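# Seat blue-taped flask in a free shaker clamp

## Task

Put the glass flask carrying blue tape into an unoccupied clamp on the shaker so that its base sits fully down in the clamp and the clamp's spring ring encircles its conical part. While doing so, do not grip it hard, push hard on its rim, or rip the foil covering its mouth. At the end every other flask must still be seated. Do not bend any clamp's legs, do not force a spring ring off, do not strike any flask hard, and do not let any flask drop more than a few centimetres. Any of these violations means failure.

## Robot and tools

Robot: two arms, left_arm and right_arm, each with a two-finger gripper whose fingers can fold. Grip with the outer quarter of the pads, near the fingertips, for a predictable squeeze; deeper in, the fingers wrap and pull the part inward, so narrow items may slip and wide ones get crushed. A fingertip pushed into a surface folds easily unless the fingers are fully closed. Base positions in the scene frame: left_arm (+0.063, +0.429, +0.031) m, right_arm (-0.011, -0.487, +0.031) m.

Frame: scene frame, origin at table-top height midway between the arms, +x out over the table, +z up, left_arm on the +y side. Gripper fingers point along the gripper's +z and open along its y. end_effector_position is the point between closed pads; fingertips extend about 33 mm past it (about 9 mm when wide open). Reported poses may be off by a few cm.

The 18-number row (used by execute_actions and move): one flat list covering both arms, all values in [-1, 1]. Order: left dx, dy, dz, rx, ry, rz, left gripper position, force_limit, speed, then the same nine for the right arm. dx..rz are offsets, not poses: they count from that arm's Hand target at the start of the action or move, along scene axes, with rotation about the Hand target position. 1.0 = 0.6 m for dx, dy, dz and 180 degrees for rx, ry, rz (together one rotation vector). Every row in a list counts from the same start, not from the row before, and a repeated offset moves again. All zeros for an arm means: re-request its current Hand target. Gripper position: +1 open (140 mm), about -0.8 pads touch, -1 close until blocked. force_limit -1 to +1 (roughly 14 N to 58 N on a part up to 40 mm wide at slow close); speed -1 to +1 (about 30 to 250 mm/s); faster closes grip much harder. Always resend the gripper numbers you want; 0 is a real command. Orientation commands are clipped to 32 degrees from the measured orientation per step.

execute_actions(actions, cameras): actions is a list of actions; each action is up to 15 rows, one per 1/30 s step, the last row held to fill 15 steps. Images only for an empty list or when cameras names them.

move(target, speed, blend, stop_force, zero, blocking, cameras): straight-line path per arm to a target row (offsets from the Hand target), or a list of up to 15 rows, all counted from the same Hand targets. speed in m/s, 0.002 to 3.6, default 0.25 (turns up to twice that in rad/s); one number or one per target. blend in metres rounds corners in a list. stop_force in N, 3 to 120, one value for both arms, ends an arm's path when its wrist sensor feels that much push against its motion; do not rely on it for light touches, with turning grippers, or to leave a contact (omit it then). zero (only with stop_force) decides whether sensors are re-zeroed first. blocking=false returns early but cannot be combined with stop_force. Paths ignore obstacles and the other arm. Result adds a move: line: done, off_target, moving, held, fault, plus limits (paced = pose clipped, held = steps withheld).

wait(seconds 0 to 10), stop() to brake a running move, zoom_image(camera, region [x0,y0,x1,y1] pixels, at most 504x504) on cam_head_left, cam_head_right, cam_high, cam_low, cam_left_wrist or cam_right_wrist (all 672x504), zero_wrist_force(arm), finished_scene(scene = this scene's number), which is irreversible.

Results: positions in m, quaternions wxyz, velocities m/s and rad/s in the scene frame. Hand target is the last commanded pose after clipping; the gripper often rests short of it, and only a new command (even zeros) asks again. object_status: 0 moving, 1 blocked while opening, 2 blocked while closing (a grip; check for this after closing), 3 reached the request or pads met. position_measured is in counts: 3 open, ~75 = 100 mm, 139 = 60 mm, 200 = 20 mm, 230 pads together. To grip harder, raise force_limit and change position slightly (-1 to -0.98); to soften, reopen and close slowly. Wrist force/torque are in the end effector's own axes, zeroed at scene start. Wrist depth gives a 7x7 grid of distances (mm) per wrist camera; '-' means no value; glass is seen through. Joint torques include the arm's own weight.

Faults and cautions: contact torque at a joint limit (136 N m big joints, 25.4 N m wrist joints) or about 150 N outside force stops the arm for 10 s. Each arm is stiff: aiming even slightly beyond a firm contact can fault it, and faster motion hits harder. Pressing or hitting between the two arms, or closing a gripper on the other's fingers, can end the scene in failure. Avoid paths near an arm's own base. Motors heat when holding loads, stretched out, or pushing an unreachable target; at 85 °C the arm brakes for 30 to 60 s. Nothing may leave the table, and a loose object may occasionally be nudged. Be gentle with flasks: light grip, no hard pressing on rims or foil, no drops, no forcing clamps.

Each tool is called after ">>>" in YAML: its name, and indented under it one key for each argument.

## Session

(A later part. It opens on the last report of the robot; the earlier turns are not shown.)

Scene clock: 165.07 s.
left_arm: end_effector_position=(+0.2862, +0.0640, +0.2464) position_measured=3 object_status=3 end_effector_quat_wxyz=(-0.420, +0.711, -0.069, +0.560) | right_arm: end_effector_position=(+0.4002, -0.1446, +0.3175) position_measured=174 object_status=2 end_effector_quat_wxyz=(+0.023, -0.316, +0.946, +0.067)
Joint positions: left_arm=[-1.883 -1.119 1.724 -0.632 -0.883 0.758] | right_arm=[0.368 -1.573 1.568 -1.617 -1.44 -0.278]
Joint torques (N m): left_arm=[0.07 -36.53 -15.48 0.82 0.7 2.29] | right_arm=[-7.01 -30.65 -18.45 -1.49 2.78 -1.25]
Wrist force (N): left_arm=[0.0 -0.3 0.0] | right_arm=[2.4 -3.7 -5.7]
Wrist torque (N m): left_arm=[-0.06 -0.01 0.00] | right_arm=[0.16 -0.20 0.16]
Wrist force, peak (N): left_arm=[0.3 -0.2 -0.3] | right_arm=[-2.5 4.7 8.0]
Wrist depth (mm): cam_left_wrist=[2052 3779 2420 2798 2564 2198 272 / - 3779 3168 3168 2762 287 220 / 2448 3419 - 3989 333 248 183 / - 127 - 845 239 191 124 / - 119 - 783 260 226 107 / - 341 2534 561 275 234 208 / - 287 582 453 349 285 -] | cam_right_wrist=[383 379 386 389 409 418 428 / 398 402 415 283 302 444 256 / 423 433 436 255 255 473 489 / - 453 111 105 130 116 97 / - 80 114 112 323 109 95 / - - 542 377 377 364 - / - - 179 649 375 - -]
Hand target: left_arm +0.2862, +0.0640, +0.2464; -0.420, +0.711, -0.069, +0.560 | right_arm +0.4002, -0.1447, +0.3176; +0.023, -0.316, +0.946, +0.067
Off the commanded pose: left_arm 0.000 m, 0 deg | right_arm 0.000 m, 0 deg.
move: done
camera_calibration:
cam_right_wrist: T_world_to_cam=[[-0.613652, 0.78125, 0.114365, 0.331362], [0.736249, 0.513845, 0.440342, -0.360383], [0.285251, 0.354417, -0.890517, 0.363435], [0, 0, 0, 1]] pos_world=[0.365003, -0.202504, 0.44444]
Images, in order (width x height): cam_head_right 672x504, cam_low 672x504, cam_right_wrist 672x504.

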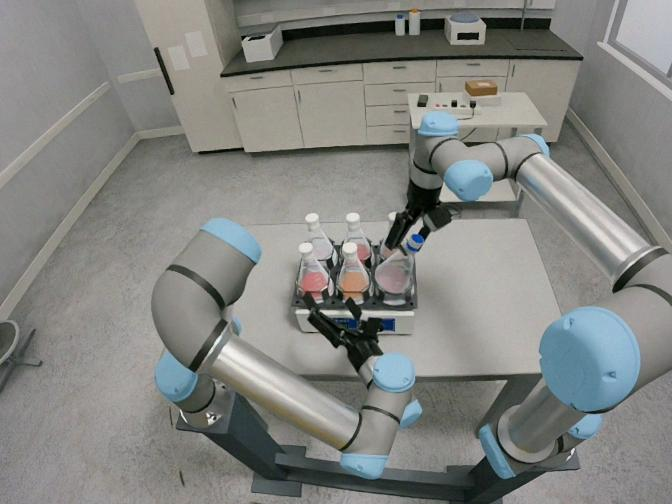

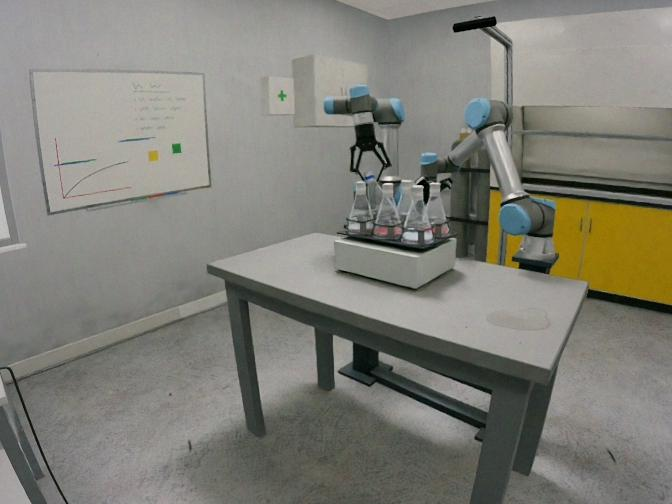

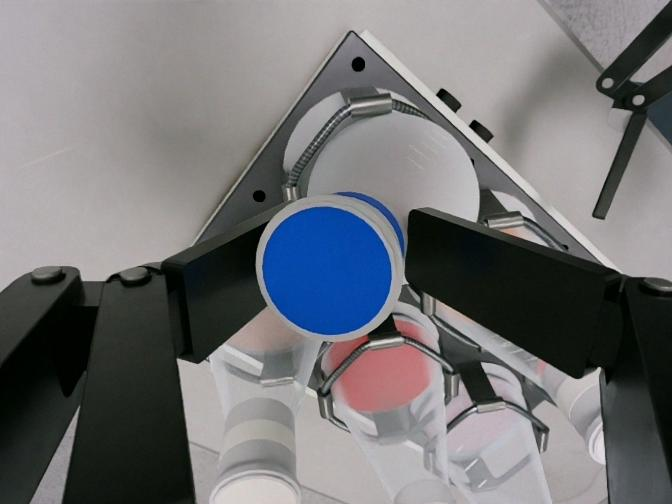

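>>> move:
  target: [0,0,0,0,0,0,1,1,1,0,0,0.13,-0.0444,0,0,-1,-1,-1]
  speed: 0.05
  cameras: ["cam_right_wrist","cam_head_right","cam_low"]

>>> zoom_image:
  camera: "cam_head_right"
  region: [330, 200, 450, 340]

>>> zoom_image:
  camera: "cam_low"
  region: [300, 100, 480, 270]

Scene clock: 176.80 s.
left_arm: end_effector_position=(+0.2862, +0.0640, +0.2464) position_measured=3 object_status=3 end_effector_quat_wxyz=(-0.420, +0.711, -0.069, +0.560) | right_arm: end_effector_position=(+0.4002, -0.1446, +0.3955) position_measured=174 object_status=2 end_effector_quat_wxyz=(+0.001, -0.317, +0.948, +0.001)
Joint positions: left_arm=[-1.883 -1.119 1.724 -0.632 -0.883 0.758] | right_arm=[0.447 -1.484 1.254 -1.341 -1.57 -0.202]
Joint torques (N m): left_arm=[-0.21 -36.52 -14.37 0.69 0.97 2.18] | right_arm=[-9.17 -44.4 -19.82 -4.37 1.33 -1.41]
Wrist force (N): left_arm=[0.2 -0.2 0.2] | right_arm=[1.2 -0.3 4.0]
Wrist torque (N m): left_arm=[-0.04 -0.05 0.01] | right_arm=[0.05 -0.14 0.05]
Wrist force, peak (N): left_arm=[0.4 -0.2 0.1] | right_arm=[2.3 -3.8 -5.9]
Wrist depth (mm): cam_left_wrist=[- - 2367 2693 2595 2154 272 / 3168 3531 247 2992 2659 301 221 / - 4224 - 2992 336 248 183 / - 127 - 3714 238 191 124 / - 119 2951 725 262 226 107 / - 2627 2798 585 283 235 208 / - 286 1766 450 358 284 -] | cam_right_wrist=[467 469 470 472 473 483 293 / 510 500 489 355 489 499 318 / 522 510 502 137 256 519 531 / 547 101 115 111 134 116 555 / - 86 110 118 418 107 82 / - - 249 646 432 - 62 / - - 1851 1539 281 - -]
Hand target: left_arm +0.2862, +0.0640, +0.2464; -0.420, +0.711, -0.069, +0.560 | right_arm +0.4002, -0.1447, +0.3956; +0.001, -0.317, +0.948, +0.001
Off the commanded pose: left_arm 0.000 m, 0 deg | right_arm 0.000 m, 0 deg.
move: done
camera_calibration:
cam_right_wrist: T_world_to_cam=[[-0.613703, 0.789522, 0.00489097, 0.36692], [0.736283, 0.570061, 0.36458, -0.356639], [0.285056, 0.227345, -0.931159, 0.430666], [0, 0, 0, 1]] pos_world=[0.365003, -0.184295, 0.529247]
Images, in order (width x height): cam_head_right 672x504, cam_low 672x504, cam_right_wrist 672x504.

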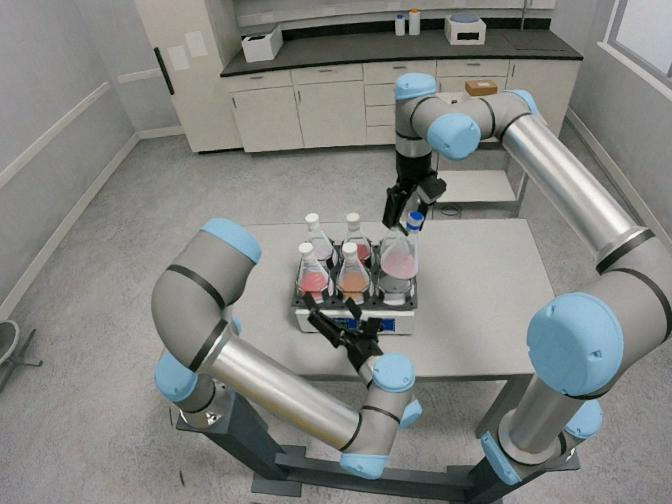

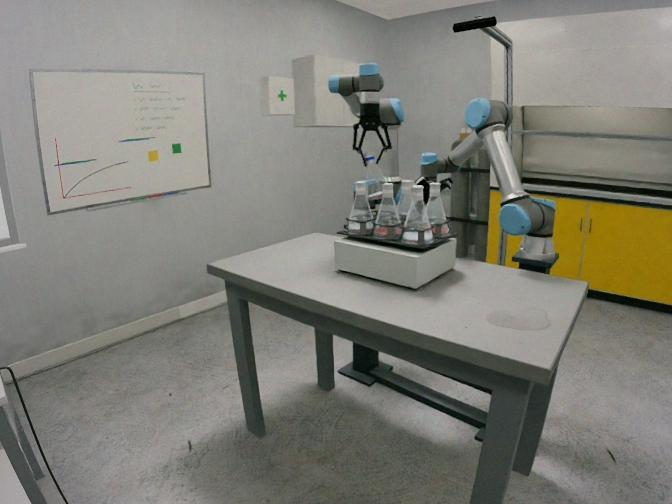

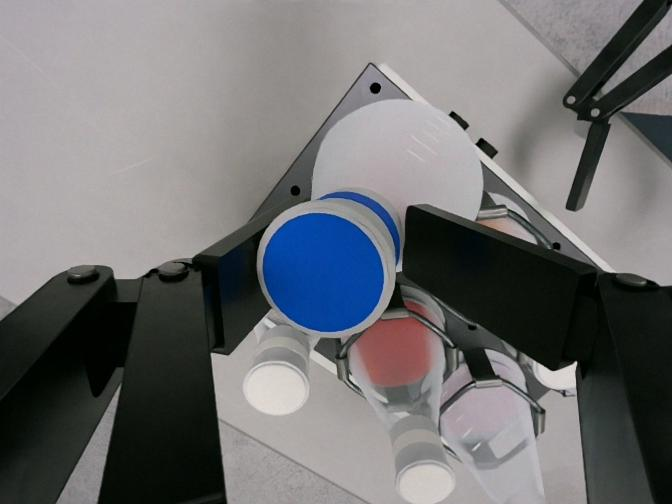

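Scaled by 3.600 from the camera's 672x504 image, which has a finer 960x720 frame.

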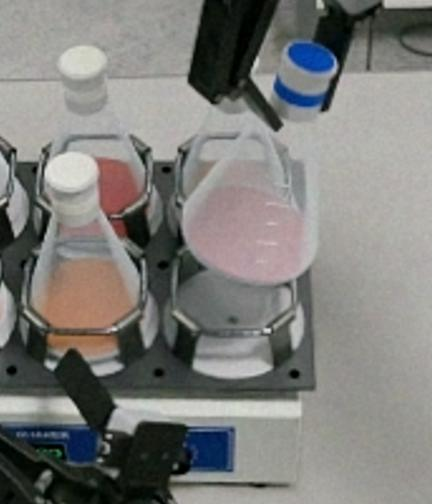

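Scaled by 2.800 from the camera's 672x504 image, which has a finer 960x720 frame.

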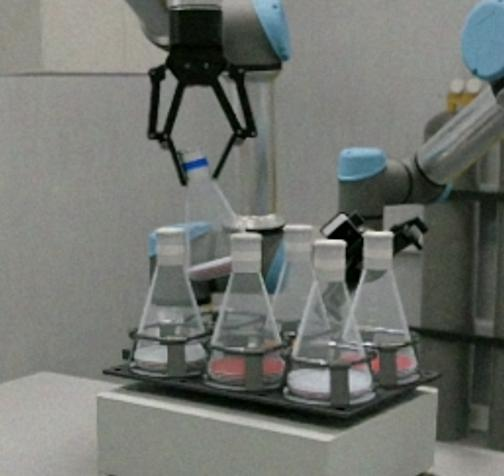

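>>> move:
  target:
    - [0,0,0,0,0,0,1,1,1,0,0,0.05,0,0,0,-1,-1,-1]
    - [0,0,0,0,0,0,1,1,1,-0.0533,-0.3,0.05,0,0,0,-1,-1,-1]
    - [0,0,0,0,0,0,1,1,1,-0.0533,-0.3,-0.3,0,0,0,-1,-1,-1]
  blend: [0.02,0.03,0]
  speed: [0.1,0.12,0.1]

>>> move:
  target: [0,0,0,0,0,0,1,1,1,0,0,-0.1,0,0,0,-1,-1,-1]
  speed: 0.015
  stop_force: 4
  cameras: ["cam_right_wrist","cam_head_right","cam_head_left"]

>>> zoom_image:
  camera: "cam_head_right"
  region: [400, 230, 530, 350]

Scene clock: 187.53 s.
left_arm: end_effector_position=(+0.2862, +0.0640, +0.2464) position_measured=3 object_status=3 end_effector_quat_wxyz=(-0.420, +0.711, -0.069, +0.560) | right_arm: end_effector_position=(+0.3682, -0.3247, +0.2155) position_measured=174 object_status=2 end_effector_quat_wxyz=(+0.001, -0.317, +0.948, +0.001)
Joint positions: left_arm=[-1.883 -1.119 1.724 -0.632 -0.883 0.758] | right_arm=[0.079 -1.791 2.001 -1.781 -1.569 -0.57]
Joint torques (N m): left_arm=[1.77 -37.04 -14.65 0.78 1.02 2.31] | right_arm=[5.32 -29.14 -32.36 -3.09 1.21 -0.68]
Wrist force (N): left_arm=[0.2 0.0 0.0] | right_arm=[1.3 -0.2 4.6]
Wrist torque (N m): left_arm=[0.01 -0.04 0.00] | right_arm=[0.10 -0.16 0.15]
Wrist force, peak (N): left_arm=[0.2 -0.4 0.1] | right_arm=[1.2 -0.3 6.3]
Wrist depth (mm): cam_left_wrist=[- - 3474 2693 2476 2221 273 / - - - 3034 2595 303 221 / - 3034 - 4142 333 248 183 / - 127 3651 4683 240 190 124 / - 118 2911 671 262 226 106 / - 2798 2951 554 282 234 208 / - 293 608 450 357 284 -] | cam_right_wrist=[309 309 307 311 312 313 1063 / 327 328 330 325 327 330 331 / 345 350 347 268 259 350 352 / 366 361 115 112 134 116 371 / - 86 119 118 330 107 82 / - - 427 425 340 - 62 / - - - 365 313 - -]
Hand target: left_arm +0.2862, +0.0640, +0.2464; -0.420, +0.711, -0.069, +0.560 | right_arm +0.3682, -0.3247, +0.2156; +0.001, -0.317, +0.948, +0.001
Off the commanded pose: left_arm 0.000 m, 0 deg | right_arm 0.000 m, 0 deg.
move: done; blend cut to 0.015 m at target 1

Scene clock: 192.63 s.
left_arm: end_effector_position=(+0.2862, +0.0640, +0.2464) position_measured=3 object_status=3 end_effector_quat_wxyz=(-0.420, +0.711, -0.069, +0.560) | right_arm: end_effector_position=(+0.3682, -0.3247, +0.1558) position_measured=174 object_status=2 end_effector_quat_wxyz=(+0.001, -0.317, +0.948, +0.001)
Joint positions: left_arm=[-1.883 -1.119 1.724 -0.632 -0.883 0.758] | right_arm=[0.079 -1.745 2.124 -1.951 -1.569 -0.57]
Joint torques (N m): left_arm=[-0.83 -35.7 -14.58 0.71 1.07 2.21] | right_arm=[-0.5 -28.25 -34.31 -1.46 -0.74 1.83]
Wrist force (N): left_arm=[-0.1 -0.4 0.0] | right_arm=[1.2 -0.9 1.0]
Wrist torque (N m): left_arm=[-0.09 0.01 0.01] | right_arm=[0.14 -0.23 0.13]
Wrist force, peak (N): left_arm=[-0.1 -0.4 0.0] | right_arm=[1.2 -0.9 -5.4]
Wrist depth (mm): cam_left_wrist=[- - 2911 2627 2627 2176 265 / 3314 - 5984 3168 2564 302 220 / 2595 - - 3590 337 246 172 / - 127 - 913 239 191 124 / - 119 3215 723 263 226 107 / - 319 4787 562 282 234 208 / - 287 653 435 357 284 -] | cam_right_wrist=[257 257 258 256 257 258 258 / 270 271 271 268 267 272 273 / 286 286 287 267 258 289 290 / 296 300 115 111 134 118 305 / - 86 106 117 333 107 82 / - - 351 352 331 278 62 / - - 380 355 293 252 -]
Hand target: left_arm +0.2862, +0.0640, +0.2464; -0.420, +0.711, -0.069, +0.560 | right_arm +0.3682, -0.3247, +0.1558; +0.001, -0.317, +0.948, +0.001
Off the commanded pose: left_arm 0.000 m, 0 deg | right_arm 0.000 m, 0 deg.
move: contact (right_arm)
camera_calibration:
cam_right_wrist: T_world_to_cam=[[-0.613692, 0.789531, 0.00485, 0.490658], [0.736213, 0.570008, 0.364804, -0.143081], [0.285259, 0.227448, -0.931072, 0.257478], [0, 0, 0, 1]] pos_world=[0.333003, -0.364396, 0.289547]
Images, in order (width x height): cam_head_left 672x504, cam_head_right 672x504, cam_right_wrist 672x504.

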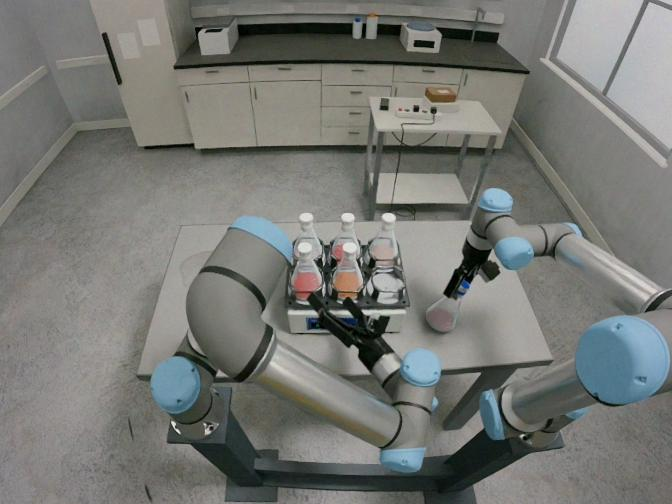

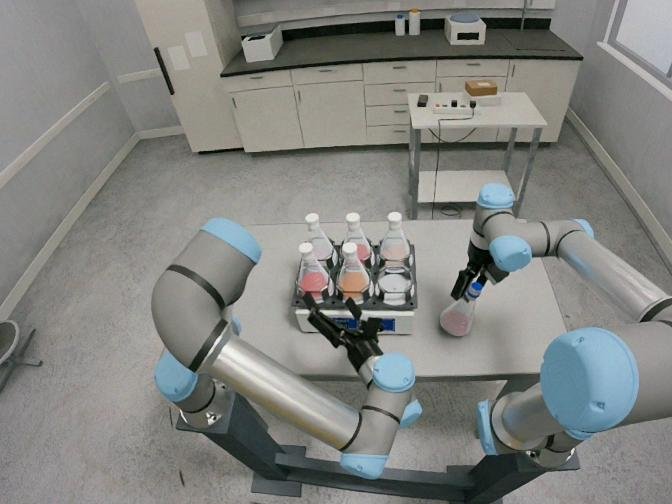

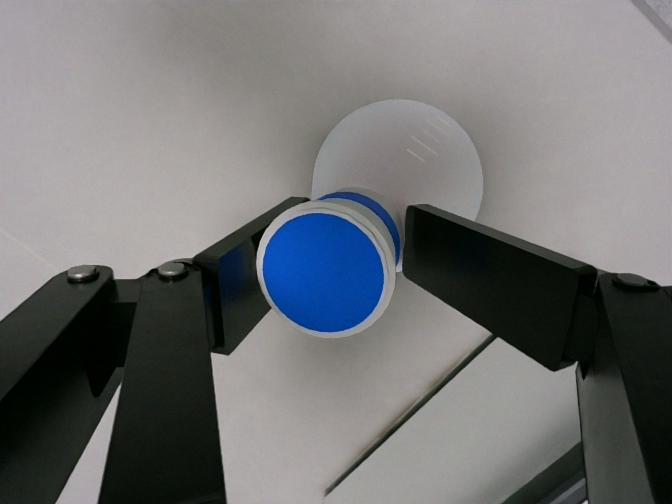

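Scaled by 3.877 from the camera's 672x504 image, which has a finer 960x720 frame.

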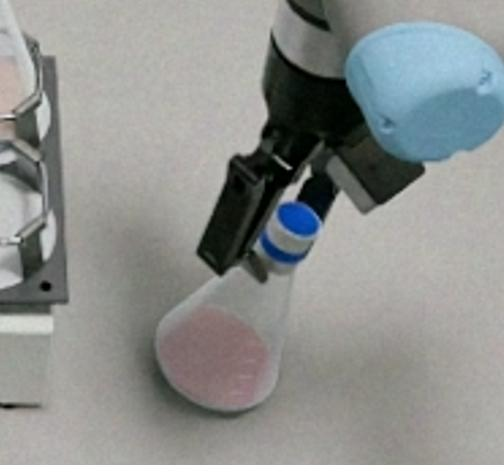

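>>> move:
  target:
    - [0,0,0,0,0,0,1,1,1,0,0,0.015,0,0,0,-1,-1,-1]
    - [0,0,0,0,0,0,1,1,1,0,0,0.015,-0.0783,-0.0275,0,-1,-1,-1]
  speed: 0.08

>>> move:
  target: [0,0,0,0,0,0,1,1,1,0,0,-0.06,0,0,0,-1,-1,-1]
  speed: 0.012
  stop_force: 3.5
  cameras: ["cam_right_wrist","cam_head_right","cam_head_left"]

>>> zoom_image:
  camera: "cam_head_right"
  region: [400, 230, 530, 350]

>>> zoom_image:
  camera: "cam_head_left"
  region: [390, 230, 520, 350]

Scene clock: 204.60 s.
left_arm: end_effector_position=(+0.2862, +0.0640, +0.2464) position_measured=3 object_status=3 end_effector_quat_wxyz=(-0.420, +0.711, -0.069, +0.560) | right_arm: end_effector_position=(+0.3682, -0.3246, +0.1647) position_measured=174 object_status=2 end_effector_quat_wxyz=(+0.003, -0.314, +0.940, -0.129) end_effector_velocity=(+0.000, +0.000, +0.000) end_effector_angular_velocity=(+0.004, +0.002, +0.001)
Joint positions: left_arm=[-1.883 -1.119 1.724 -0.632 -0.883 0.758] | right_arm=[0.279 -1.707 2.102 -1.984 -1.83 -0.372]
Joint velocities: left_arm=[within noise] | right_arm=[-0.003 -0.001 0 0.001 0.005 -0.004]
Joint torques (N m): left_arm=[0.63 -35.94 -15.11 0.55 1.04 2.3] | right_arm=[-12.12 -29.93 -32.83 -1.93 0.63 -1.48]
Wrist force (N): left_arm=[0.2 0.0 -0.3] | right_arm=[0.8 0.4 3.3]
Wrist torque (N m): left_arm=[0.00 -0.05 0.00] | right_arm=[-0.02 -0.17 0.10]
Wrist force, peak (N): left_arm=[0.0 -0.4 -0.2] | right_arm=[1.5 -0.4 5.1]
Wrist depth (mm): cam_left_wrist=[2951 6528 2091 2727 2627 2244 273 / 3264 - - 2992 2534 303 232 / 3077 3264 - 4583 333 248 183 / - 127 3779 4308 239 190 124 / - 127 3651 761 262 226 106 / - 341 - - 282 236 208 / - 291 607 474 329 284 -] | cam_right_wrist=[323 304 295 279 261 255 243 / 343 324 307 287 269 262 252 / 361 339 321 131 260 273 261 / 377 101 115 111 134 118 271 / - 86 119 119 317 107 82 / - - 371 351 330 316 62 / - - - 373 342 285 -]
Hand target: left_arm +0.2862, +0.0640, +0.2464; -0.420, +0.711, -0.069, +0.560 | right_arm +0.3682, -0.3247, +0.1648; +0.003, -0.314, +0.940, -0.129
Off the commanded pose: left_arm 0.000 m, 0 deg | right_arm 0.000 m, 0 deg.
move: done

Scene clock: 206.93 s.
left_arm: end_effector_position=(+0.2862, +0.0640, +0.2464) position_measured=3 object_status=3 end_effector_quat_wxyz=(-0.420, +0.711, -0.069, +0.560) | right_arm: end_effector_position=(+0.3682, -0.3247, +0.1503) position_measured=174 object_status=2 end_effector_quat_wxyz=(+0.003, -0.314, +0.940, -0.129)
Joint positions: left_arm=[-1.883 -1.119 1.724 -0.632 -0.883 0.758] | right_arm=[0.279 -1.691 2.129 -2.026 -1.83 -0.372]
Joint torques (N m): left_arm=[-0.02 -36.55 -15.24 0.65 0.98 2.25] | right_arm=[-8.1 -31.8 -34.68 -4.39 0.18 -0.65]
Wrist force (N): left_arm=[0.0 -0.3 0.0] | right_arm=[0.7 0.4 3.1]
Wrist torque (N m): left_arm=[-0.06 -0.01 0.00] | right_arm=[0.01 -0.14 0.11]
Wrist force, peak (N): left_arm=[0.2 -0.4 -0.1] | right_arm=[3.4 -1.4 -6.4]
Wrist depth (mm): cam_left_wrist=[- 4683 2693 2727 2564 2133 248 / 2292 4224 - 2951 2762 300 221 / - - - 3077 334 248 183 / - 127 3714 851 241 191 124 / - 127 3419 743 263 227 106 / - 2627 2834 533 283 235 209 / - 289 602 450 354 283 -] | cam_right_wrist=[307 294 279 265 252 241 230 / 321 309 291 274 258 251 238 / 342 322 305 269 259 261 246 / 357 101 115 111 134 117 258 / - 80 118 118 302 107 82 / - - 357 331 316 302 - / - - 378 355 328 287 -]
Hand target: left_arm +0.2862, +0.0640, +0.2464; -0.420, +0.711, -0.069, +0.560 | right_arm +0.3682, -0.3247, +0.1503; +0.003, -0.314, +0.940, -0.129 (not the last commanded pose)
Off the commanded pose: left_arm 0.000 m, 0 deg | right_arm 0.022 m, 0 deg.
move: contact (right_arm)
camera_calibration:
cam_right_wrist: T_world_to_cam=[[-0.603459, 0.760502, -0.239735, 0.51436], [0.70838, 0.649329, 0.276712, -0.0918265], [0.366107, -0.00283895, -0.930568, 0.147785], [0, 0, 0, 1]] pos_world=[0.321338, -0.331127, 0.286244]
Images, in order (width x height): cam_head_left 672x504, cam_head_right 672x504, cam_right_wrist 672x504.

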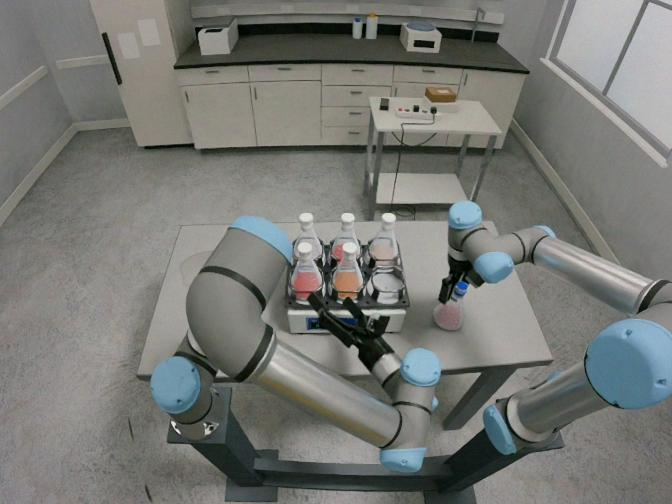

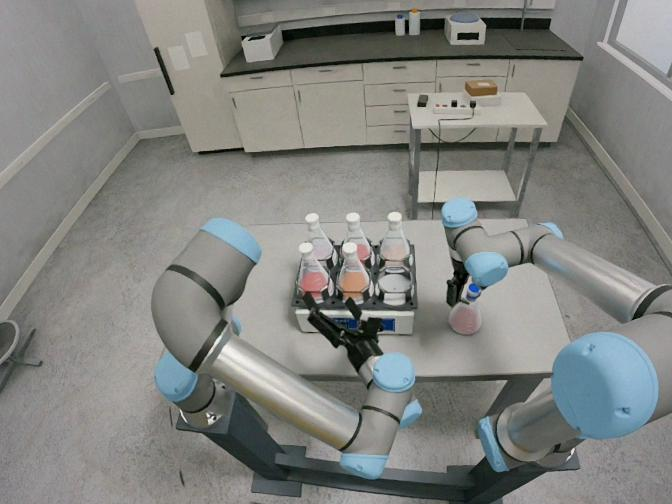

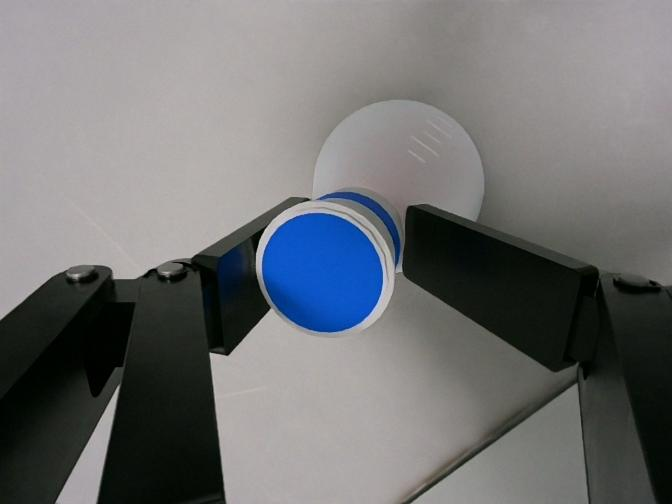

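Scaled by 3.877 from the camera's 672x504 image, which has a finer 960x720 frame.

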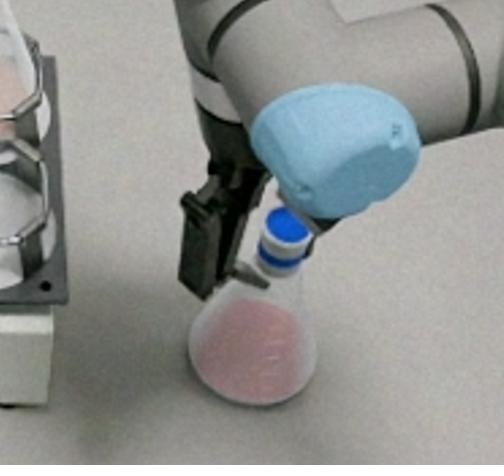

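Scaled by 3.877 from the camera's 672x504 image, which has a finer 960x720 frame.

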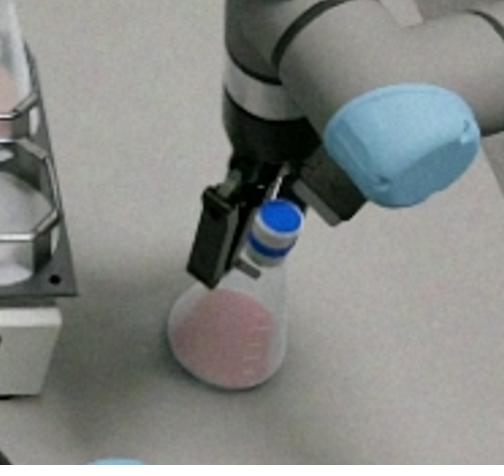

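>>> move:
  target: [0,0,0,0,0,0,1,1,1,0,0,-0.0067,0,0,0,-1,-1,-1]
  speed: 0.01

>>> execute_actions:
  actions:
    - [[0,0,0,0,0,0,1,1,1,0,0,0,0,0,0,0.1,-1,-1]]
    - [[0,0,0,0,0,0,1,1,1,0,0,0,0,0,0,0.1,-1,-1]]
    - [[0,0,0,0,0,0,1,1,1,0,0,0,0,0,0,0.1,-1,-1]]
    - [[0,0,0,0,0,0,1,1,1,0,0,0,0,0,0,0.1,-1,-1]]
  cameras: ["cam_right_wrist","cam_head_right","cam_head_left"]

>>> zoom_image:
  camera: "cam_head_right"
  region: [400, 230, 530, 350]

Scene clock: 212.50 s.
left_arm: end_effector_position=(+0.2862, +0.0640, +0.2464) position_measured=3 object_status=3 end_effector_quat_wxyz=(-0.420, +0.711, -0.069, +0.560) | right_arm: end_effector_position=(+0.3682, -0.3247, +0.1462) position_measured=174 object_status=2 end_effector_quat_wxyz=(+0.003, -0.314, +0.940, -0.129)
Joint positions: left_arm=[-1.883 -1.119 1.724 -0.632 -0.883 0.758] | right_arm=[0.279 -1.686 2.136 -2.038 -1.83 -0.372]
Joint torques (N m): left_arm=[0.84 -36.73 -14.74 0.46 1.01 2.35] | right_arm=[2.13 -9.95 -19.83 -2.15 1.57 -1.38]
Wrist force (N): left_arm=[0.0 0.0 -0.1] | right_arm=[3.5 -1.9 -7.0]
Wrist torque (N m): left_arm=[-0.01 -0.01 0.00] | right_arm=[0.20 -0.14 0.14]
Wrist force, peak (N): left_arm=[0.5 0.0 -0.1] | right_arm=[2.6 -1.8 -8.5]
Wrist depth (mm): cam_left_wrist=[- 3314 3714 2659 2659 2154 273 / 2762 3474 - 3077 2693 288 228 / - - - 4787 332 247 177 / - 127 2476 4224 240 191 124 / - 118 - 684 262 219 106 / - 2693 - 558 285 234 209 / - 291 581 472 358 283 -] | cam_right_wrist=[303 288 275 262 248 238 227 / 320 304 289 269 252 247 238 / 338 320 302 265 255 256 244 / 357 331 113 107 132 118 252 / - 75 118 113 297 109 94 / - - 354 329 312 297 - / - - 374 352 326 276 -]
Hand target: left_arm +0.2862, +0.0640, +0.2464; -0.420, +0.711, -0.069, +0.560 | right_arm +0.3682, -0.3247, +0.1463; +0.003, -0.314, +0.940, -0.129
Off the commanded pose: left_arm 0.000 m, 0 deg | right_arm 0.000 m, 0 deg.
move: done

Scene clock: 214.70 s.
left_arm: end_effector_position=(+0.2862, +0.0640, +0.2464) position_measured=3 object_status=3 end_effector_quat_wxyz=(-0.420, +0.711, -0.069, +0.560) | right_arm: end_effector_position=(+0.3682, -0.3247, +0.1463) position_measured=117 object_status=3 end_effector_quat_wxyz=(+0.003, -0.314, +0.940, -0.129)
Joint positions: left_arm=[-1.883 -1.119 1.724 -0.632 -0.883 0.758] | right_arm=[0.279 -1.686 2.136 -2.038 -1.83 -0.372]
Joint torques (N m): left_arm=[-0.75 -36.37 -13.93 0.63 1.01 2.33] | right_arm=[7.71 -31.35 -27.45 -4.13 0.7 -0.59]
Wrist force (N): left_arm=[0.1 -0.2 0.0] | right_arm=[0.7 -0.2 0.6]
Wrist torque (N m): left_arm=[-0.04 -0.03 0.00] | right_arm=[0.00 -0.09 0.11]
Wrist force, peak (N): left_arm=[0.4 -0.2 -0.1] | right_arm=[3.1 -1.8 -6.2]
Wrist depth (mm): cam_left_wrist=[2834 3366 2762 2693 2595 2198 264 / - - 3989 2951 2693 288 220 / 2659 - 3215 5385 333 245 177 / - 127 - 4683 240 191 124 / - 137 - 735 263 225 107 / - 341 764 558 280 235 207 / - 286 582 451 346 284 -] | cam_right_wrist=[305 291 274 261 248 239 228 / 319 304 286 269 257 247 235 / 336 319 298 259 257 257 246 / 354 330 114 107 145 117 254 / - 80 117 114 294 110 89 / - - 350 331 313 - 62 / - - 373 346 330 - -]
Hand target: left_arm +0.2862, +0.0640, +0.2464; -0.420, +0.711, -0.069, +0.560 | right_arm +0.3682, -0.3247, +0.1463; +0.003, -0.314, +0.940, -0.129
Off the commanded pose: left_arm 0.000 m, 0 deg | right_arm 0.000 m, 0 deg.
Step readings (end_effector_position of left_arm | right_arm):
0: (+0.2862, +0.0640, +0.2464) | (+0.3682, -0.3247, +0.1462)
1: (+0.2862, +0.0640, +0.2464) | (+0.3682, -0.3247, +0.1462)
2: (+0.2862, +0.0640, +0.2464) | (+0.3682, -0.3247, +0.1462)
4: (+0.2862, +0.0640, +0.2464) | (+0.3682, -0.3246, +0.1462)
8: (+0.2862, +0.0640, +0.2464) | (+0.3681, -0.3246, +0.1462)
15: (+0.2862, +0.0640, +0.2464) | (+0.3682, -0.3247, +0.1462)
16: (+0.2862, +0.0640, +0.2464) | (+0.3682, -0.3247, +0.1463)
17: (+0.2862, +0.0640, +0.2464) | (+0.3682, -0.3247, +0.1463)
19: (+0.2862, +0.0640, +0.2464) | (+0.3682, -0.3247, +0.1463)
23: (+0.2862, +0.0640, +0.2464) | (+0.3682, -0.3247, +0.1463)
30: (+0.2862, +0.0640, +0.2464) | (+0.3682, -0.3247, +0.1463)
31: (+0.2862, +0.0640, +0.2464) | (+0.3682, -0.3247, +0.1463)
32: (+0.2862, +0.0640, +0.2464) | (+0.3682, -0.3247, +0.1463)
34: (+0.2862, +0.0640, +0.2464) | (+0.3682, -0.3247, +0.1463)
38: (+0.2862, +0.0640, +0.2464) | (+0.3682, -0.3247, +0.1463)
45: (+0.2862, +0.0640, +0.2464) | (+0.3682, -0.3247, +0.1463)
46: (+0.2862, +0.0640, +0.2464) | (+0.3682, -0.3247, +0.1463)
47: (+0.2862, +0.0640, +0.2464) | (+0.3682, -0.3247, +0.1463)
49: (+0.2862, +0.0640, +0.2464) | (+0.3682, -0.3247, +0.1463)
53: (+0.2862, +0.0640, +0.2464) | (+0.3682, -0.3247, +0.1463)
60: (+0.2862, +0.0640, +0.2464) | (+0.3682, -0.3247, +0.1463)
camera_calibration:
cam_right_wrist: T_world_to_cam=[[-0.603459, 0.760502, -0.239735, 0.513401], [0.70838, 0.649329, 0.276712, -0.0907197], [0.366107, -0.00283895, -0.930568, 0.144063], [0, 0, 0, 1]] pos_world=[0.321338, -0.331127, 0.282244]
Images, in order (width x height): cam_head_left 672x504, cam_head_right 672x504, cam_right_wrist 672x504.

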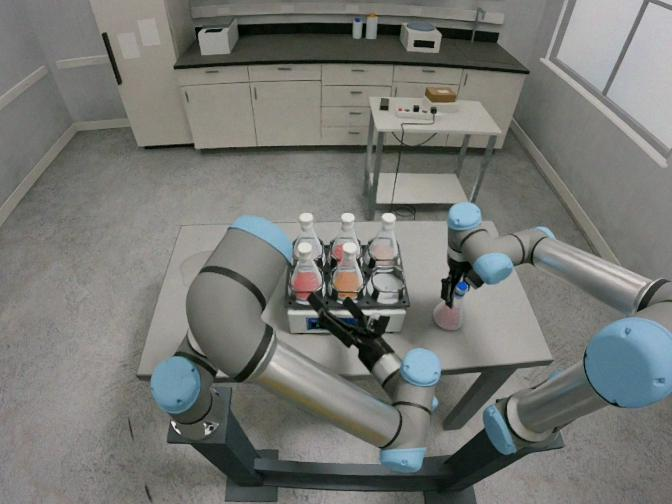

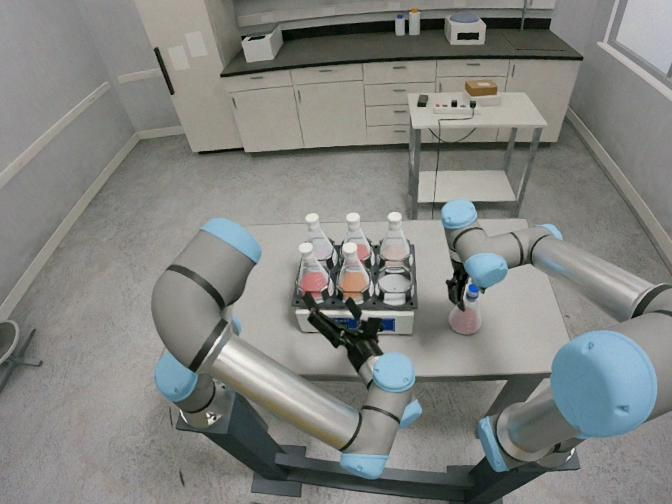

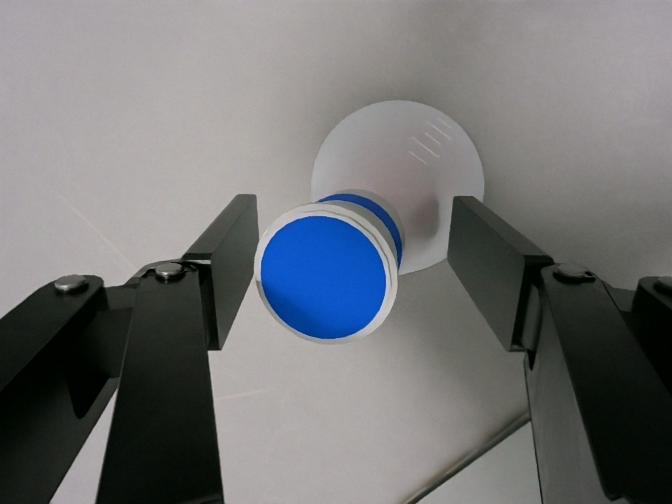

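Scaled by 3.877 from the camera's 672x504 image, which has a finer 960x720 frame.

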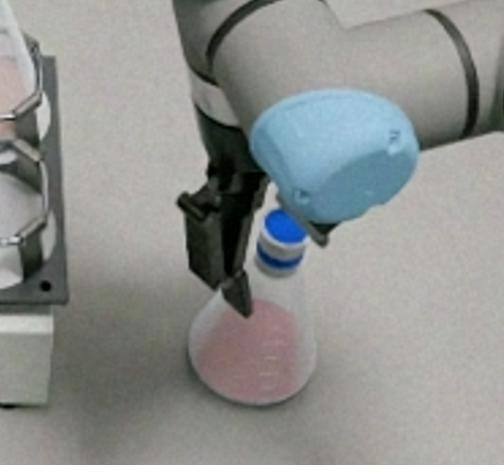

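>>> move:
  target:
    - [0,0,0,0,0,0,1,1,1,-0.0217,0.06,0.2417,0,0,0,0.1,-1,0]
    - [0,0,0,0,0,0,1,1,1,-0.0217,0.02,0.29,0.0783,0.0275,0,0.1,-1,0]
  speed: 0.15
  blend: [0.02,0]

>>> move:
  target: [0,0,0,0,0,0,1,1,1,0,0,0,0,0,-0.205,0.18,-1,0]
  speed: 0.25
  cameras: ["cam_right_wrist"]

Scene clock: 224.33 s.
left_arm: end_effector_position=(+0.2862, +0.0640, +0.2464) position_measured=3 object_status=3 end_effector_quat_wxyz=(-0.420, +0.711, -0.069, +0.560) | right_arm: end_effector_position=(+0.3552, -0.3127, +0.3204) position_measured=117 object_status=3 end_effector_quat_wxyz=(+0.001, -0.317, +0.948, +0.000)
Joint positions: left_arm=[-1.883 -1.119 1.724 -0.632 -0.883 0.758] | right_arm=[0.113 -1.828 1.759 -1.503 -1.57 -0.535]
Joint torques (N m): left_arm=[-0.54 -34.82 -14.7 0.45 1.19 2.24] | right_arm=[4.84 -3.87 -18.21 -3.68 -0.1 0.72]
Wrist force (N): left_arm=[0.1 -0.2 0.0] | right_arm=[1.5 -0.1 1.6]
Wrist torque (N m): left_arm=[-0.05 -0.03 0.00] | right_arm=[0.05 -0.21 0.08]
Wrist force, peak (N): left_arm=[0.3 -0.2 -0.3] | right_arm=[1.0 -0.3 2.8]
Wrist depth (mm): cam_left_wrist=[- - 3590 2659 2505 2198 272 / - - 3917 3168 2727 318 221 / 3474 - - 4787 335 245 183 / - 127 3474 848 240 191 124 / - 127 2951 767 264 226 106 / - 332 2911 552 282 235 207 / - 286 584 452 358 284 -] | cam_right_wrist=[400 404 402 404 403 1167 1185 / 456 419 429 416 429 430 1222 / 447 454 448 440 455 457 465 / 475 467 134 483 155 118 - / - 80 118 507 417 110 89 / - - - 437 366 - 62 / - - - 398 387 - -]
Hand target: left_arm +0.2862, +0.0640, +0.2464; -0.420, +0.711, -0.069, +0.560 | right_arm +0.3552, -0.3127, +0.3203; +0.001, -0.317, +0.948, +0.001
Off the commanded pose: left_arm 0.000 m, 0 deg | right_arm 0.000 m, 0 deg.
move: done

Scene clock: 226.13 s.
left_arm: end_effector_position=(+0.2862, +0.0640, +0.2464) position_measured=3 object_status=3 end_effector_quat_wxyz=(-0.420, +0.711, -0.069, +0.560) | right_arm: end_effector_position=(+0.3552, -0.3127, +0.3203) position_measured=107 object_status=3 end_effector_quat_wxyz=(+0.001, -0.001, +1.000, +0.000)
Joint positions: left_arm=[-1.883 -1.119 1.724 -0.632 -0.883 0.758] | right_arm=[0.114 -1.828 1.76 -1.504 -1.57 0.109]
Joint torques (N m): left_arm=[0.62 -35.79 -14.88 0.51 1.25 2.41] | right_arm=[6.91 -4.81 -34.39 -4.13 -0.33 1.4]
Wrist force (N): left_arm=[-0.1 0.0 0.1] | right_arm=[1.4 0.1 1.5]
Wrist torque (N m): left_arm=[0.00 0.02 0.00] | right_arm=[0.08 -0.21 0.19]
Wrist force, peak (N): left_arm=[0.1 -0.4 -0.1] | right_arm=[1.8 0.0 1.8]
Wrist depth (mm): cam_left_wrist=[2564 - 3122 2693 2627 2198 272 / - - - 3077 2834 301 220 / - - 3531 4142 334 247 183 / - 127 4683 4488 238 191 124 / - 127 - 738 262 226 106 / - 2221 786 537 284 235 208 / - 288 584 453 368 278 -] | cam_right_wrist=[402 403 408 406 404 406 398 / 425 418 430 432 426 419 319 / 457 445 456 275 448 379 294 / 496 - 149 475 483 125 331 / - 75 506 - 507 116 88 / - - 556 551 554 - 62 / - - 1730 594 614 - -]
Hand target: left_arm +0.2862, +0.0640, +0.2464; -0.420, +0.711, -0.069, +0.560 | right_arm +0.3552, -0.3127, +0.3203; +0.001, +0.000, +1.000, +0.000
Off the commanded pose: left_arm 0.000 m, 0 deg | right_arm 0.000 m, 0 deg.
move: done
camera_calibration:
cam_right_wrist: T_world_to_cam=[[-0.0169614, 0.999845, 0.00480504, 0.326288], [0.930973, 0.0140398, 0.364819, -0.443324], [0.364694, 0.0106612, -0.931066, 0.31564], [0, 0, 0, 1]] pos_world=[0.303144, -0.323378, 0.454047]
Images, in order (width x height): cam_right_wrist 672x504.

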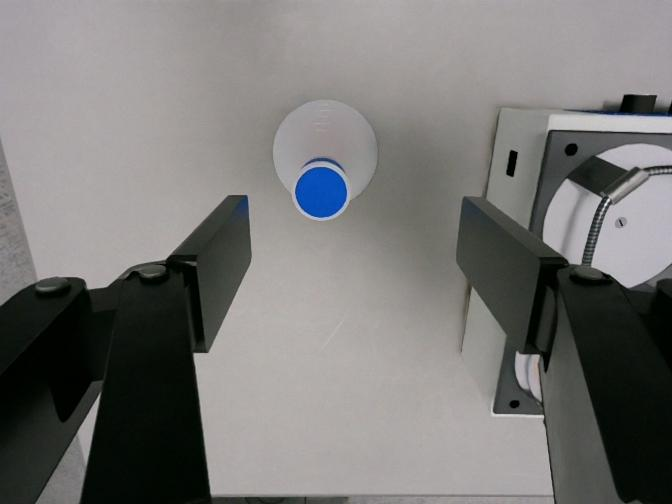

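>>> move:
  target:
    - [0,0,0,0,0,0,1,1,1,0.0238,-0.0288,-0.05,0,0,0,0.18,-1,0]
    - [0,0,0,0,0,0,1,1,1,0.0238,-0.0288,-0.24,0,0,0,0.18,-1,0]
  speed: 0.12

>>> execute_actions:
  actions:
    - [[0,0,0,0,0,0,1,1,1,0,0,0,0,0,0,-1,-0.02,-1]]

>>> wait:
  seconds: 2
  cameras: ["cam_right_wrist","cam_low"]

Scene clock: 240.33 s.
left_arm: end_effector_position=(+0.2862, +0.0640, +0.2464) position_measured=3 object_status=3 end_effector_quat_wxyz=(-0.420, +0.711, -0.069, +0.560) | right_arm: end_effector_position=(+0.3694, -0.3300, +0.1763) position_measured=107 object_status=3 end_effector_quat_wxyz=(+0.001, -0.001, +1.000, +0.000)
Joint positions: left_arm=[-1.883 -1.119 1.724 -0.632 -0.883 0.758] | right_arm=[0.066 -1.767 2.086 -1.891 -1.57 0.061]
Joint torques (N m): left_arm=[0.35 -36.4 -14.56 0.57 1.15 2.3] | right_arm=[11.68 -28.9 -28.44 -3.35 1.27 0.51]
Wrist force (N): left_arm=[0.2 -0.3 -0.1] | right_arm=[1.3 -0.3 1.8]
Wrist torque (N m): left_arm=[-0.07 -0.06 0.00] | right_arm=[0.00 -0.19 0.11]
Wrist force, peak (N): left_arm=[0.0 -0.3 -0.4] | right_arm=[1.4 -0.4 3.7]
Wrist depth (mm): cam_left_wrist=[3531 - 2992 2798 2727 2244 264 / - 4064 238 3168 2693 288 221 / - 4224 - 2244 333 248 183 / - 127 - 3077 237 190 124 / - 118 - 816 265 225 106 / - 2595 3419 525 284 235 207 / - 288 617 448 355 284 -] | cam_right_wrist=[274 275 277 277 277 277 276 / 290 292 291 284 293 294 284 / 307 309 311 161 306 307 263 / - - 148 137 149 125 252 / - 75 347 350 351 116 89 / - - 376 378 378 - 62 / - - 404 403 409 - -]
Hand target: left_arm +0.2862, +0.0640, +0.2464; -0.420, +0.711, -0.069, +0.560 | right_arm +0.3695, -0.3300, +0.1763; +0.001, +0.000, +1.000, +0.000
Off the commanded pose: left_arm 0.000 m, 0 deg | right_arm 0.000 m, 0 deg.
move: done

Scene clock: 242.10 s.
left_arm: end_effector_position=(+0.2862, +0.0640, +0.2464) position_measured=3 object_status=3 end_effector_quat_wxyz=(-0.420, +0.711, -0.069, +0.560) | right_arm: end_effector_position=(+0.3695, -0.3299, +0.1763) position_measured=177 object_status=0 end_effector_quat_wxyz=(+0.001, -0.001, +1.000, +0.000)
Joint positions: left_arm=[-1.883 -1.119 1.724 -0.632 -0.883 0.758] | right_arm=[0.066 -1.767 2.086 -1.891 -1.57 0.061]
Joint torques (N m): left_arm=[-0.67 -35.7 -14.18 0.55 1.31 2.48] | right_arm=[9.2 -27 -19.6 -3.65 -0.52 1.72]
Wrist force (N): left_arm=[-0.1 -0.2 0.1] | right_arm=[1.4 0.0 4.3]
Wrist torque (N m): left_arm=[-0.04 0.02 0.01] | right_arm=[0.05 -0.17 0.11]
Wrist force, peak (N): left_arm=[0.1 -0.3 0.0] | right_arm=[1.4 -1.5 4.3]
Wrist depth (mm): cam_left_wrist=[- - 2834 2727 2564 2176 274 / - 3714 242 2911 2627 288 221 / - 3917 - 4488 333 244 183 / - 127 - 3077 240 191 124 / - 127 - 758 263 225 106 / - 2951 769 531 282 235 208 / - 286 639 452 360 285 -] | cam_right_wrist=[275 274 277 276 276 277 277 / 290 293 291 283 292 293 286 / 308 308 309 160 301 309 265 / 325 324 106 136 127 325 263 / - 81 76 354 124 81 78 / - 74 64 376 - - 70 / - - - 403 - - -]
Hand target: left_arm +0.2862, +0.0640, +0.2464; -0.420, +0.711, -0.069, +0.560 | right_arm +0.3695, -0.3300, +0.1763; +0.001, +0.000, +1.000, +0.000
Off the commanded pose: left_arm 0.000 m, 0 deg | right_arm 0.000 m, 0 deg.
Step readings (end_effector_position of left_arm | right_arm):
0: (+0.2862, +0.0640, +0.2464) | (+0.3694, -0.3300, +0.1763)
1: (+0.2862, +0.0640, +0.2464) | (+0.3694, -0.3300, +0.1763)
2: (+0.2862, +0.0640, +0.2464) | (+0.3695, -0.3300, +0.1763)
4: (+0.2862, +0.0640, +0.2464) | (+0.3695, -0.3300, +0.1763)
8: (+0.2862, +0.0640, +0.2464) | (+0.3695, -0.3299, +0.1763)
15: (+0.2862, +0.0640, +0.2464) | (+0.3695, -0.3299, +0.1763)

Scene clock: 244.10 s.
left_arm: end_effector_position=(+0.2862, +0.0640, +0.2464) position_measured=3 object_status=3 end_effector_quat_wxyz=(-0.420, +0.711, -0.069, +0.560) | right_arm: end_effector_position=(+0.3695, -0.3299, +0.1763) position_measured=177 object_status=2 end_effector_quat_wxyz=(+0.001, -0.001, +1.000, +0.000)
Joint positions: left_arm=[-1.883 -1.119 1.724 -0.632 -0.883 0.758] | right_arm=[0.066 -1.767 2.086 -1.891 -1.57 0.061]
Joint torques (N m): left_arm=[-0.16 -36.2 -14.35 0.61 1.31 2.13] | right_arm=[-2.39 -22.74 -20.78 -1.77 -1.32 1.51]
Wrist force (N): left_arm=[0.1 -0.2 -0.2] | right_arm=[1.5 -0.1 4.4]
Wrist torque (N m): left_arm=[-0.04 -0.03 0.01] | right_arm=[0.04 -0.22 0.10]
Wrist force, peak (N): left_arm=[-0.1 -0.4 -0.1] | right_arm=[1.4 -0.4 4.5]
Wrist depth (mm): cam_left_wrist=[3168 - 3590 2627 2627 2316 264 / - 3531 242 3034 2693 287 221 / - - - - 333 248 183 / - 127 - 905 241 191 124 / - 2798 - 769 262 225 106 / - 354 783 587 284 234 208 / - 291 579 448 359 283 -] | cam_right_wrist=[274 274 276 276 276 276 279 / 291 291 290 282 292 294 287 / 308 307 305 287 305 309 266 / 328 317 101 136 127 322 263 / - 81 76 351 124 81 79 / - 74 64 377 - - 69 / - - - 402 - - -]
Hand target: left_arm +0.2862, +0.0640, +0.2464; -0.420, +0.711, -0.069, +0.560 | right_arm +0.3695, -0.3300, +0.1763; +0.001, +0.000, +1.000, +0.000
Tool commands: left_gripper/position=+1.0 left_gripper/force_limit=+1.0 left_gripper/speed=+1.0 right_gripper/position=-1.0 right_gripper/force_limit=-0.02 right_gripper/speed=-1.0
Off the commanded pose: left_arm 0.000 m, 0 deg | right_arm 0.000 m, 0 deg.
wait: 2.00 s; at rest by 0.17 s
camera_calibration:
cam_right_wrist: T_world_to_cam=[[-0.0167748, 0.999847, 0.00487694, 0.344339], [0.930976, 0.0138398, 0.364818, -0.40393], [0.364695, 0.0106601, -0.931066, 0.176535], [0, 0, 0, 1]] pos_world=[0.317444, -0.340578, 0.310047]
Images, in order (width x height): cam_low 672x504, cam_right_wrist 672x504.

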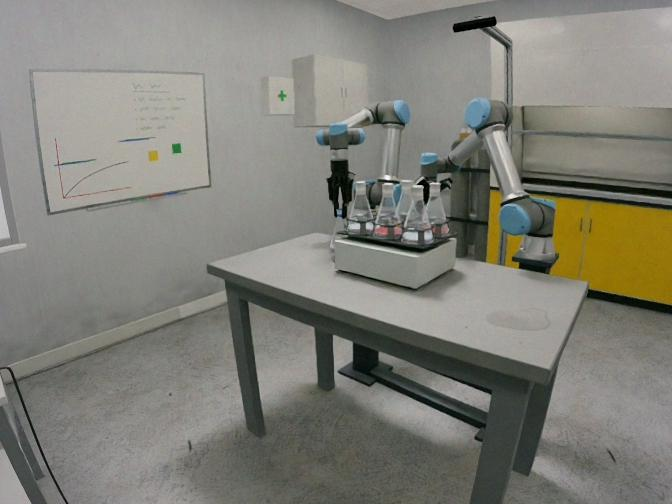

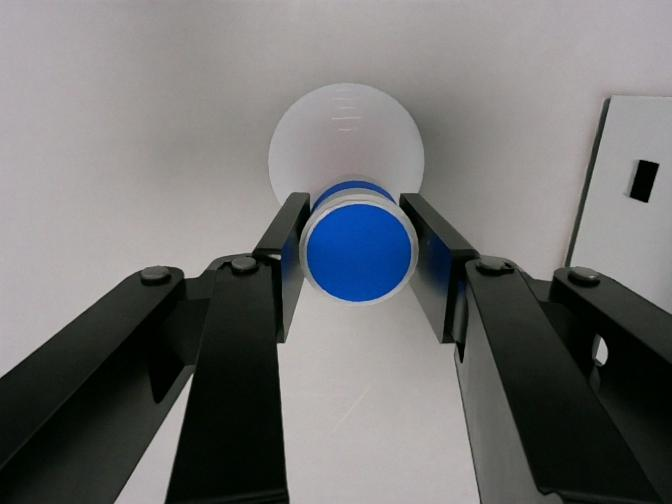

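>>> move:
  target:
    - [0,0,0,0,0,0,1,1,1,0,0,0.4,0,0,0,-1,-0.02,-1]
    - [0,0,0,0,0,0,1,1,1,0.0483,0.3417,0.4,0.0556,0,0,-1,-0.02,-1]
    - [0,0,0,0,0,0,1,1,1,0.0483,0.3417,0.353,0.0556,0,0,-1,-0.02,-1]
  speed: 0.15
  blend: [0.05,0.01,0]
  cameras: ["cam_right_wrist","cam_head_right"]

>>> zoom_image:
  camera: "cam_head_right"
  region: [330, 200, 450, 340]

>>> zoom_image:
  camera: "cam_right_wrist"
  region: [220, 40, 520, 240]

Scene clock: 253.23 s.
left_arm: end_effector_position=(+0.2862, +0.0640, +0.2464) position_measured=3 object_status=3 end_effector_quat_wxyz=(-0.420, +0.711, -0.069, +0.560) | right_arm: end_effector_position=(+0.3984, -0.1249, +0.3883) position_measured=177 object_status=2 end_effector_quat_wxyz=(+0.001, +0.000, +0.996, +0.088)
Joint positions: left_arm=[-1.883 -1.119 1.724 -0.632 -0.883 0.758] | right_arm=[0.386 -1.549 1.371 -1.46 -1.409 0.387]
Joint torques (N m): left_arm=[0.76 -35.69 -13.42 0.32 1.42 2.22] | right_arm=[-11.84 -18.29 -22.82 -3.93 2.07 -0.49]
Wrist force (N): left_arm=[0.2 -0.1 0.0] | right_arm=[1.4 -1.8 4.5]
Wrist torque (N m): left_arm=[-0.02 -0.05 0.00] | right_arm=[-0.13 -0.22 0.19]
Wrist force, peak (N): left_arm=[0.2 -0.3 0.3] | right_arm=[1.6 -2.5 7.1]
Wrist depth (mm): cam_left_wrist=[- - 3366 2693 2693 2595 273 / 3651 - 249 3034 2659 289 220 / 3122 - - - 329 244 183 / - 127 - - 240 190 124 / - 2762 - - 262 225 107 / - 2564 3168 562 282 235 208 / - 287 614 473 360 285 -] | cam_right_wrist=[425 445 452 452 480 502 530 / 446 475 468 345 351 369 388 / 469 486 494 161 370 250 382 / 493 503 106 137 127 383 412 / - 81 76 414 - 81 78 / - 74 64 248 - - 69 / - - - 1881 - - -]
Hand target: left_arm +0.2862, +0.0640, +0.2464; -0.420, +0.711, -0.069, +0.560 | right_arm +0.3985, -0.1249, +0.3881; +0.001, +0.000, +0.996, +0.088
Off the commanded pose: left_arm 0.000 m, 0 deg | right_arm 0.000 m, 0 deg.
move: done
camera_calibration:
cam_right_wrist: T_world_to_cam=[[-0.0167666, 0.983788, 0.178552, 0.0694633], [0.930906, -0.049808, 0.361847, -0.517785], [0.364874, 0.172282, -0.914978, 0.375005], [0, 0, 0, 1]] pos_world=[0.346344, -0.158734, 0.518078]
Images, in order (width x height): cam_head_right 672x504, cam_right_wrist 672x504.

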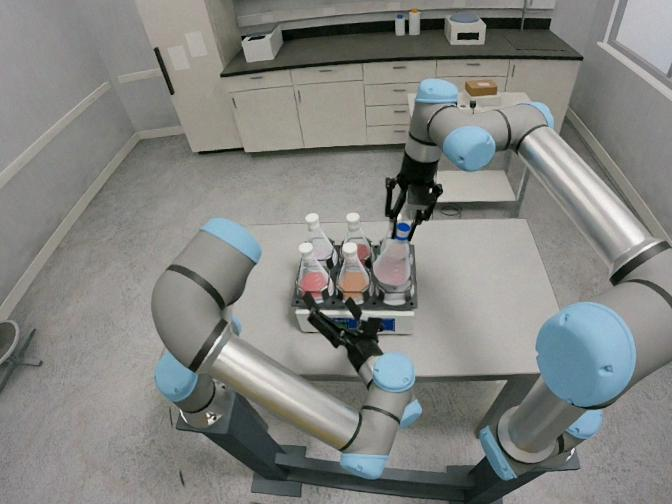

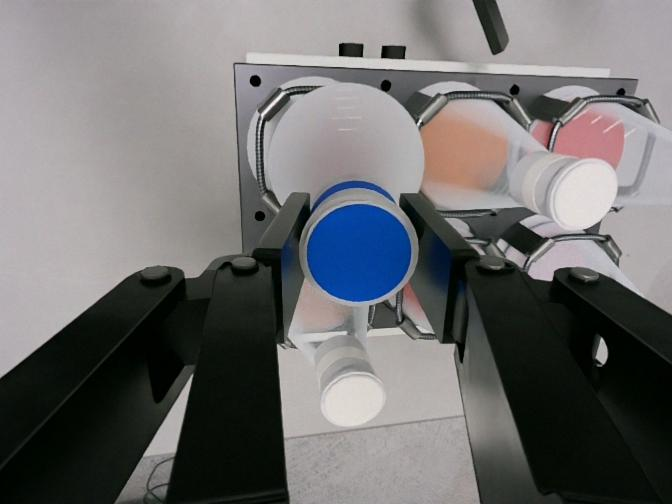

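Scaled by 3.600 from the camera's 672x504 image, which has a finer 960x720 frame.

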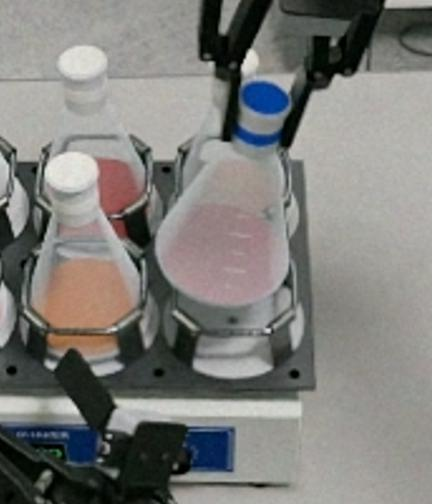

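Scaled by 1.680 from the camera's 672x504 image, which has a finer 960x720 frame.

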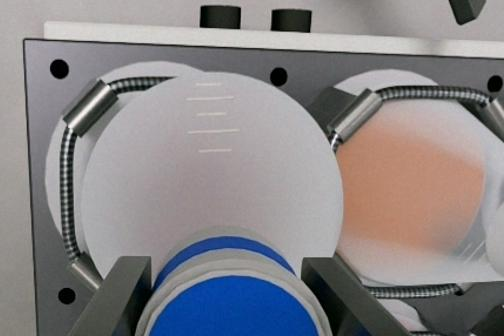

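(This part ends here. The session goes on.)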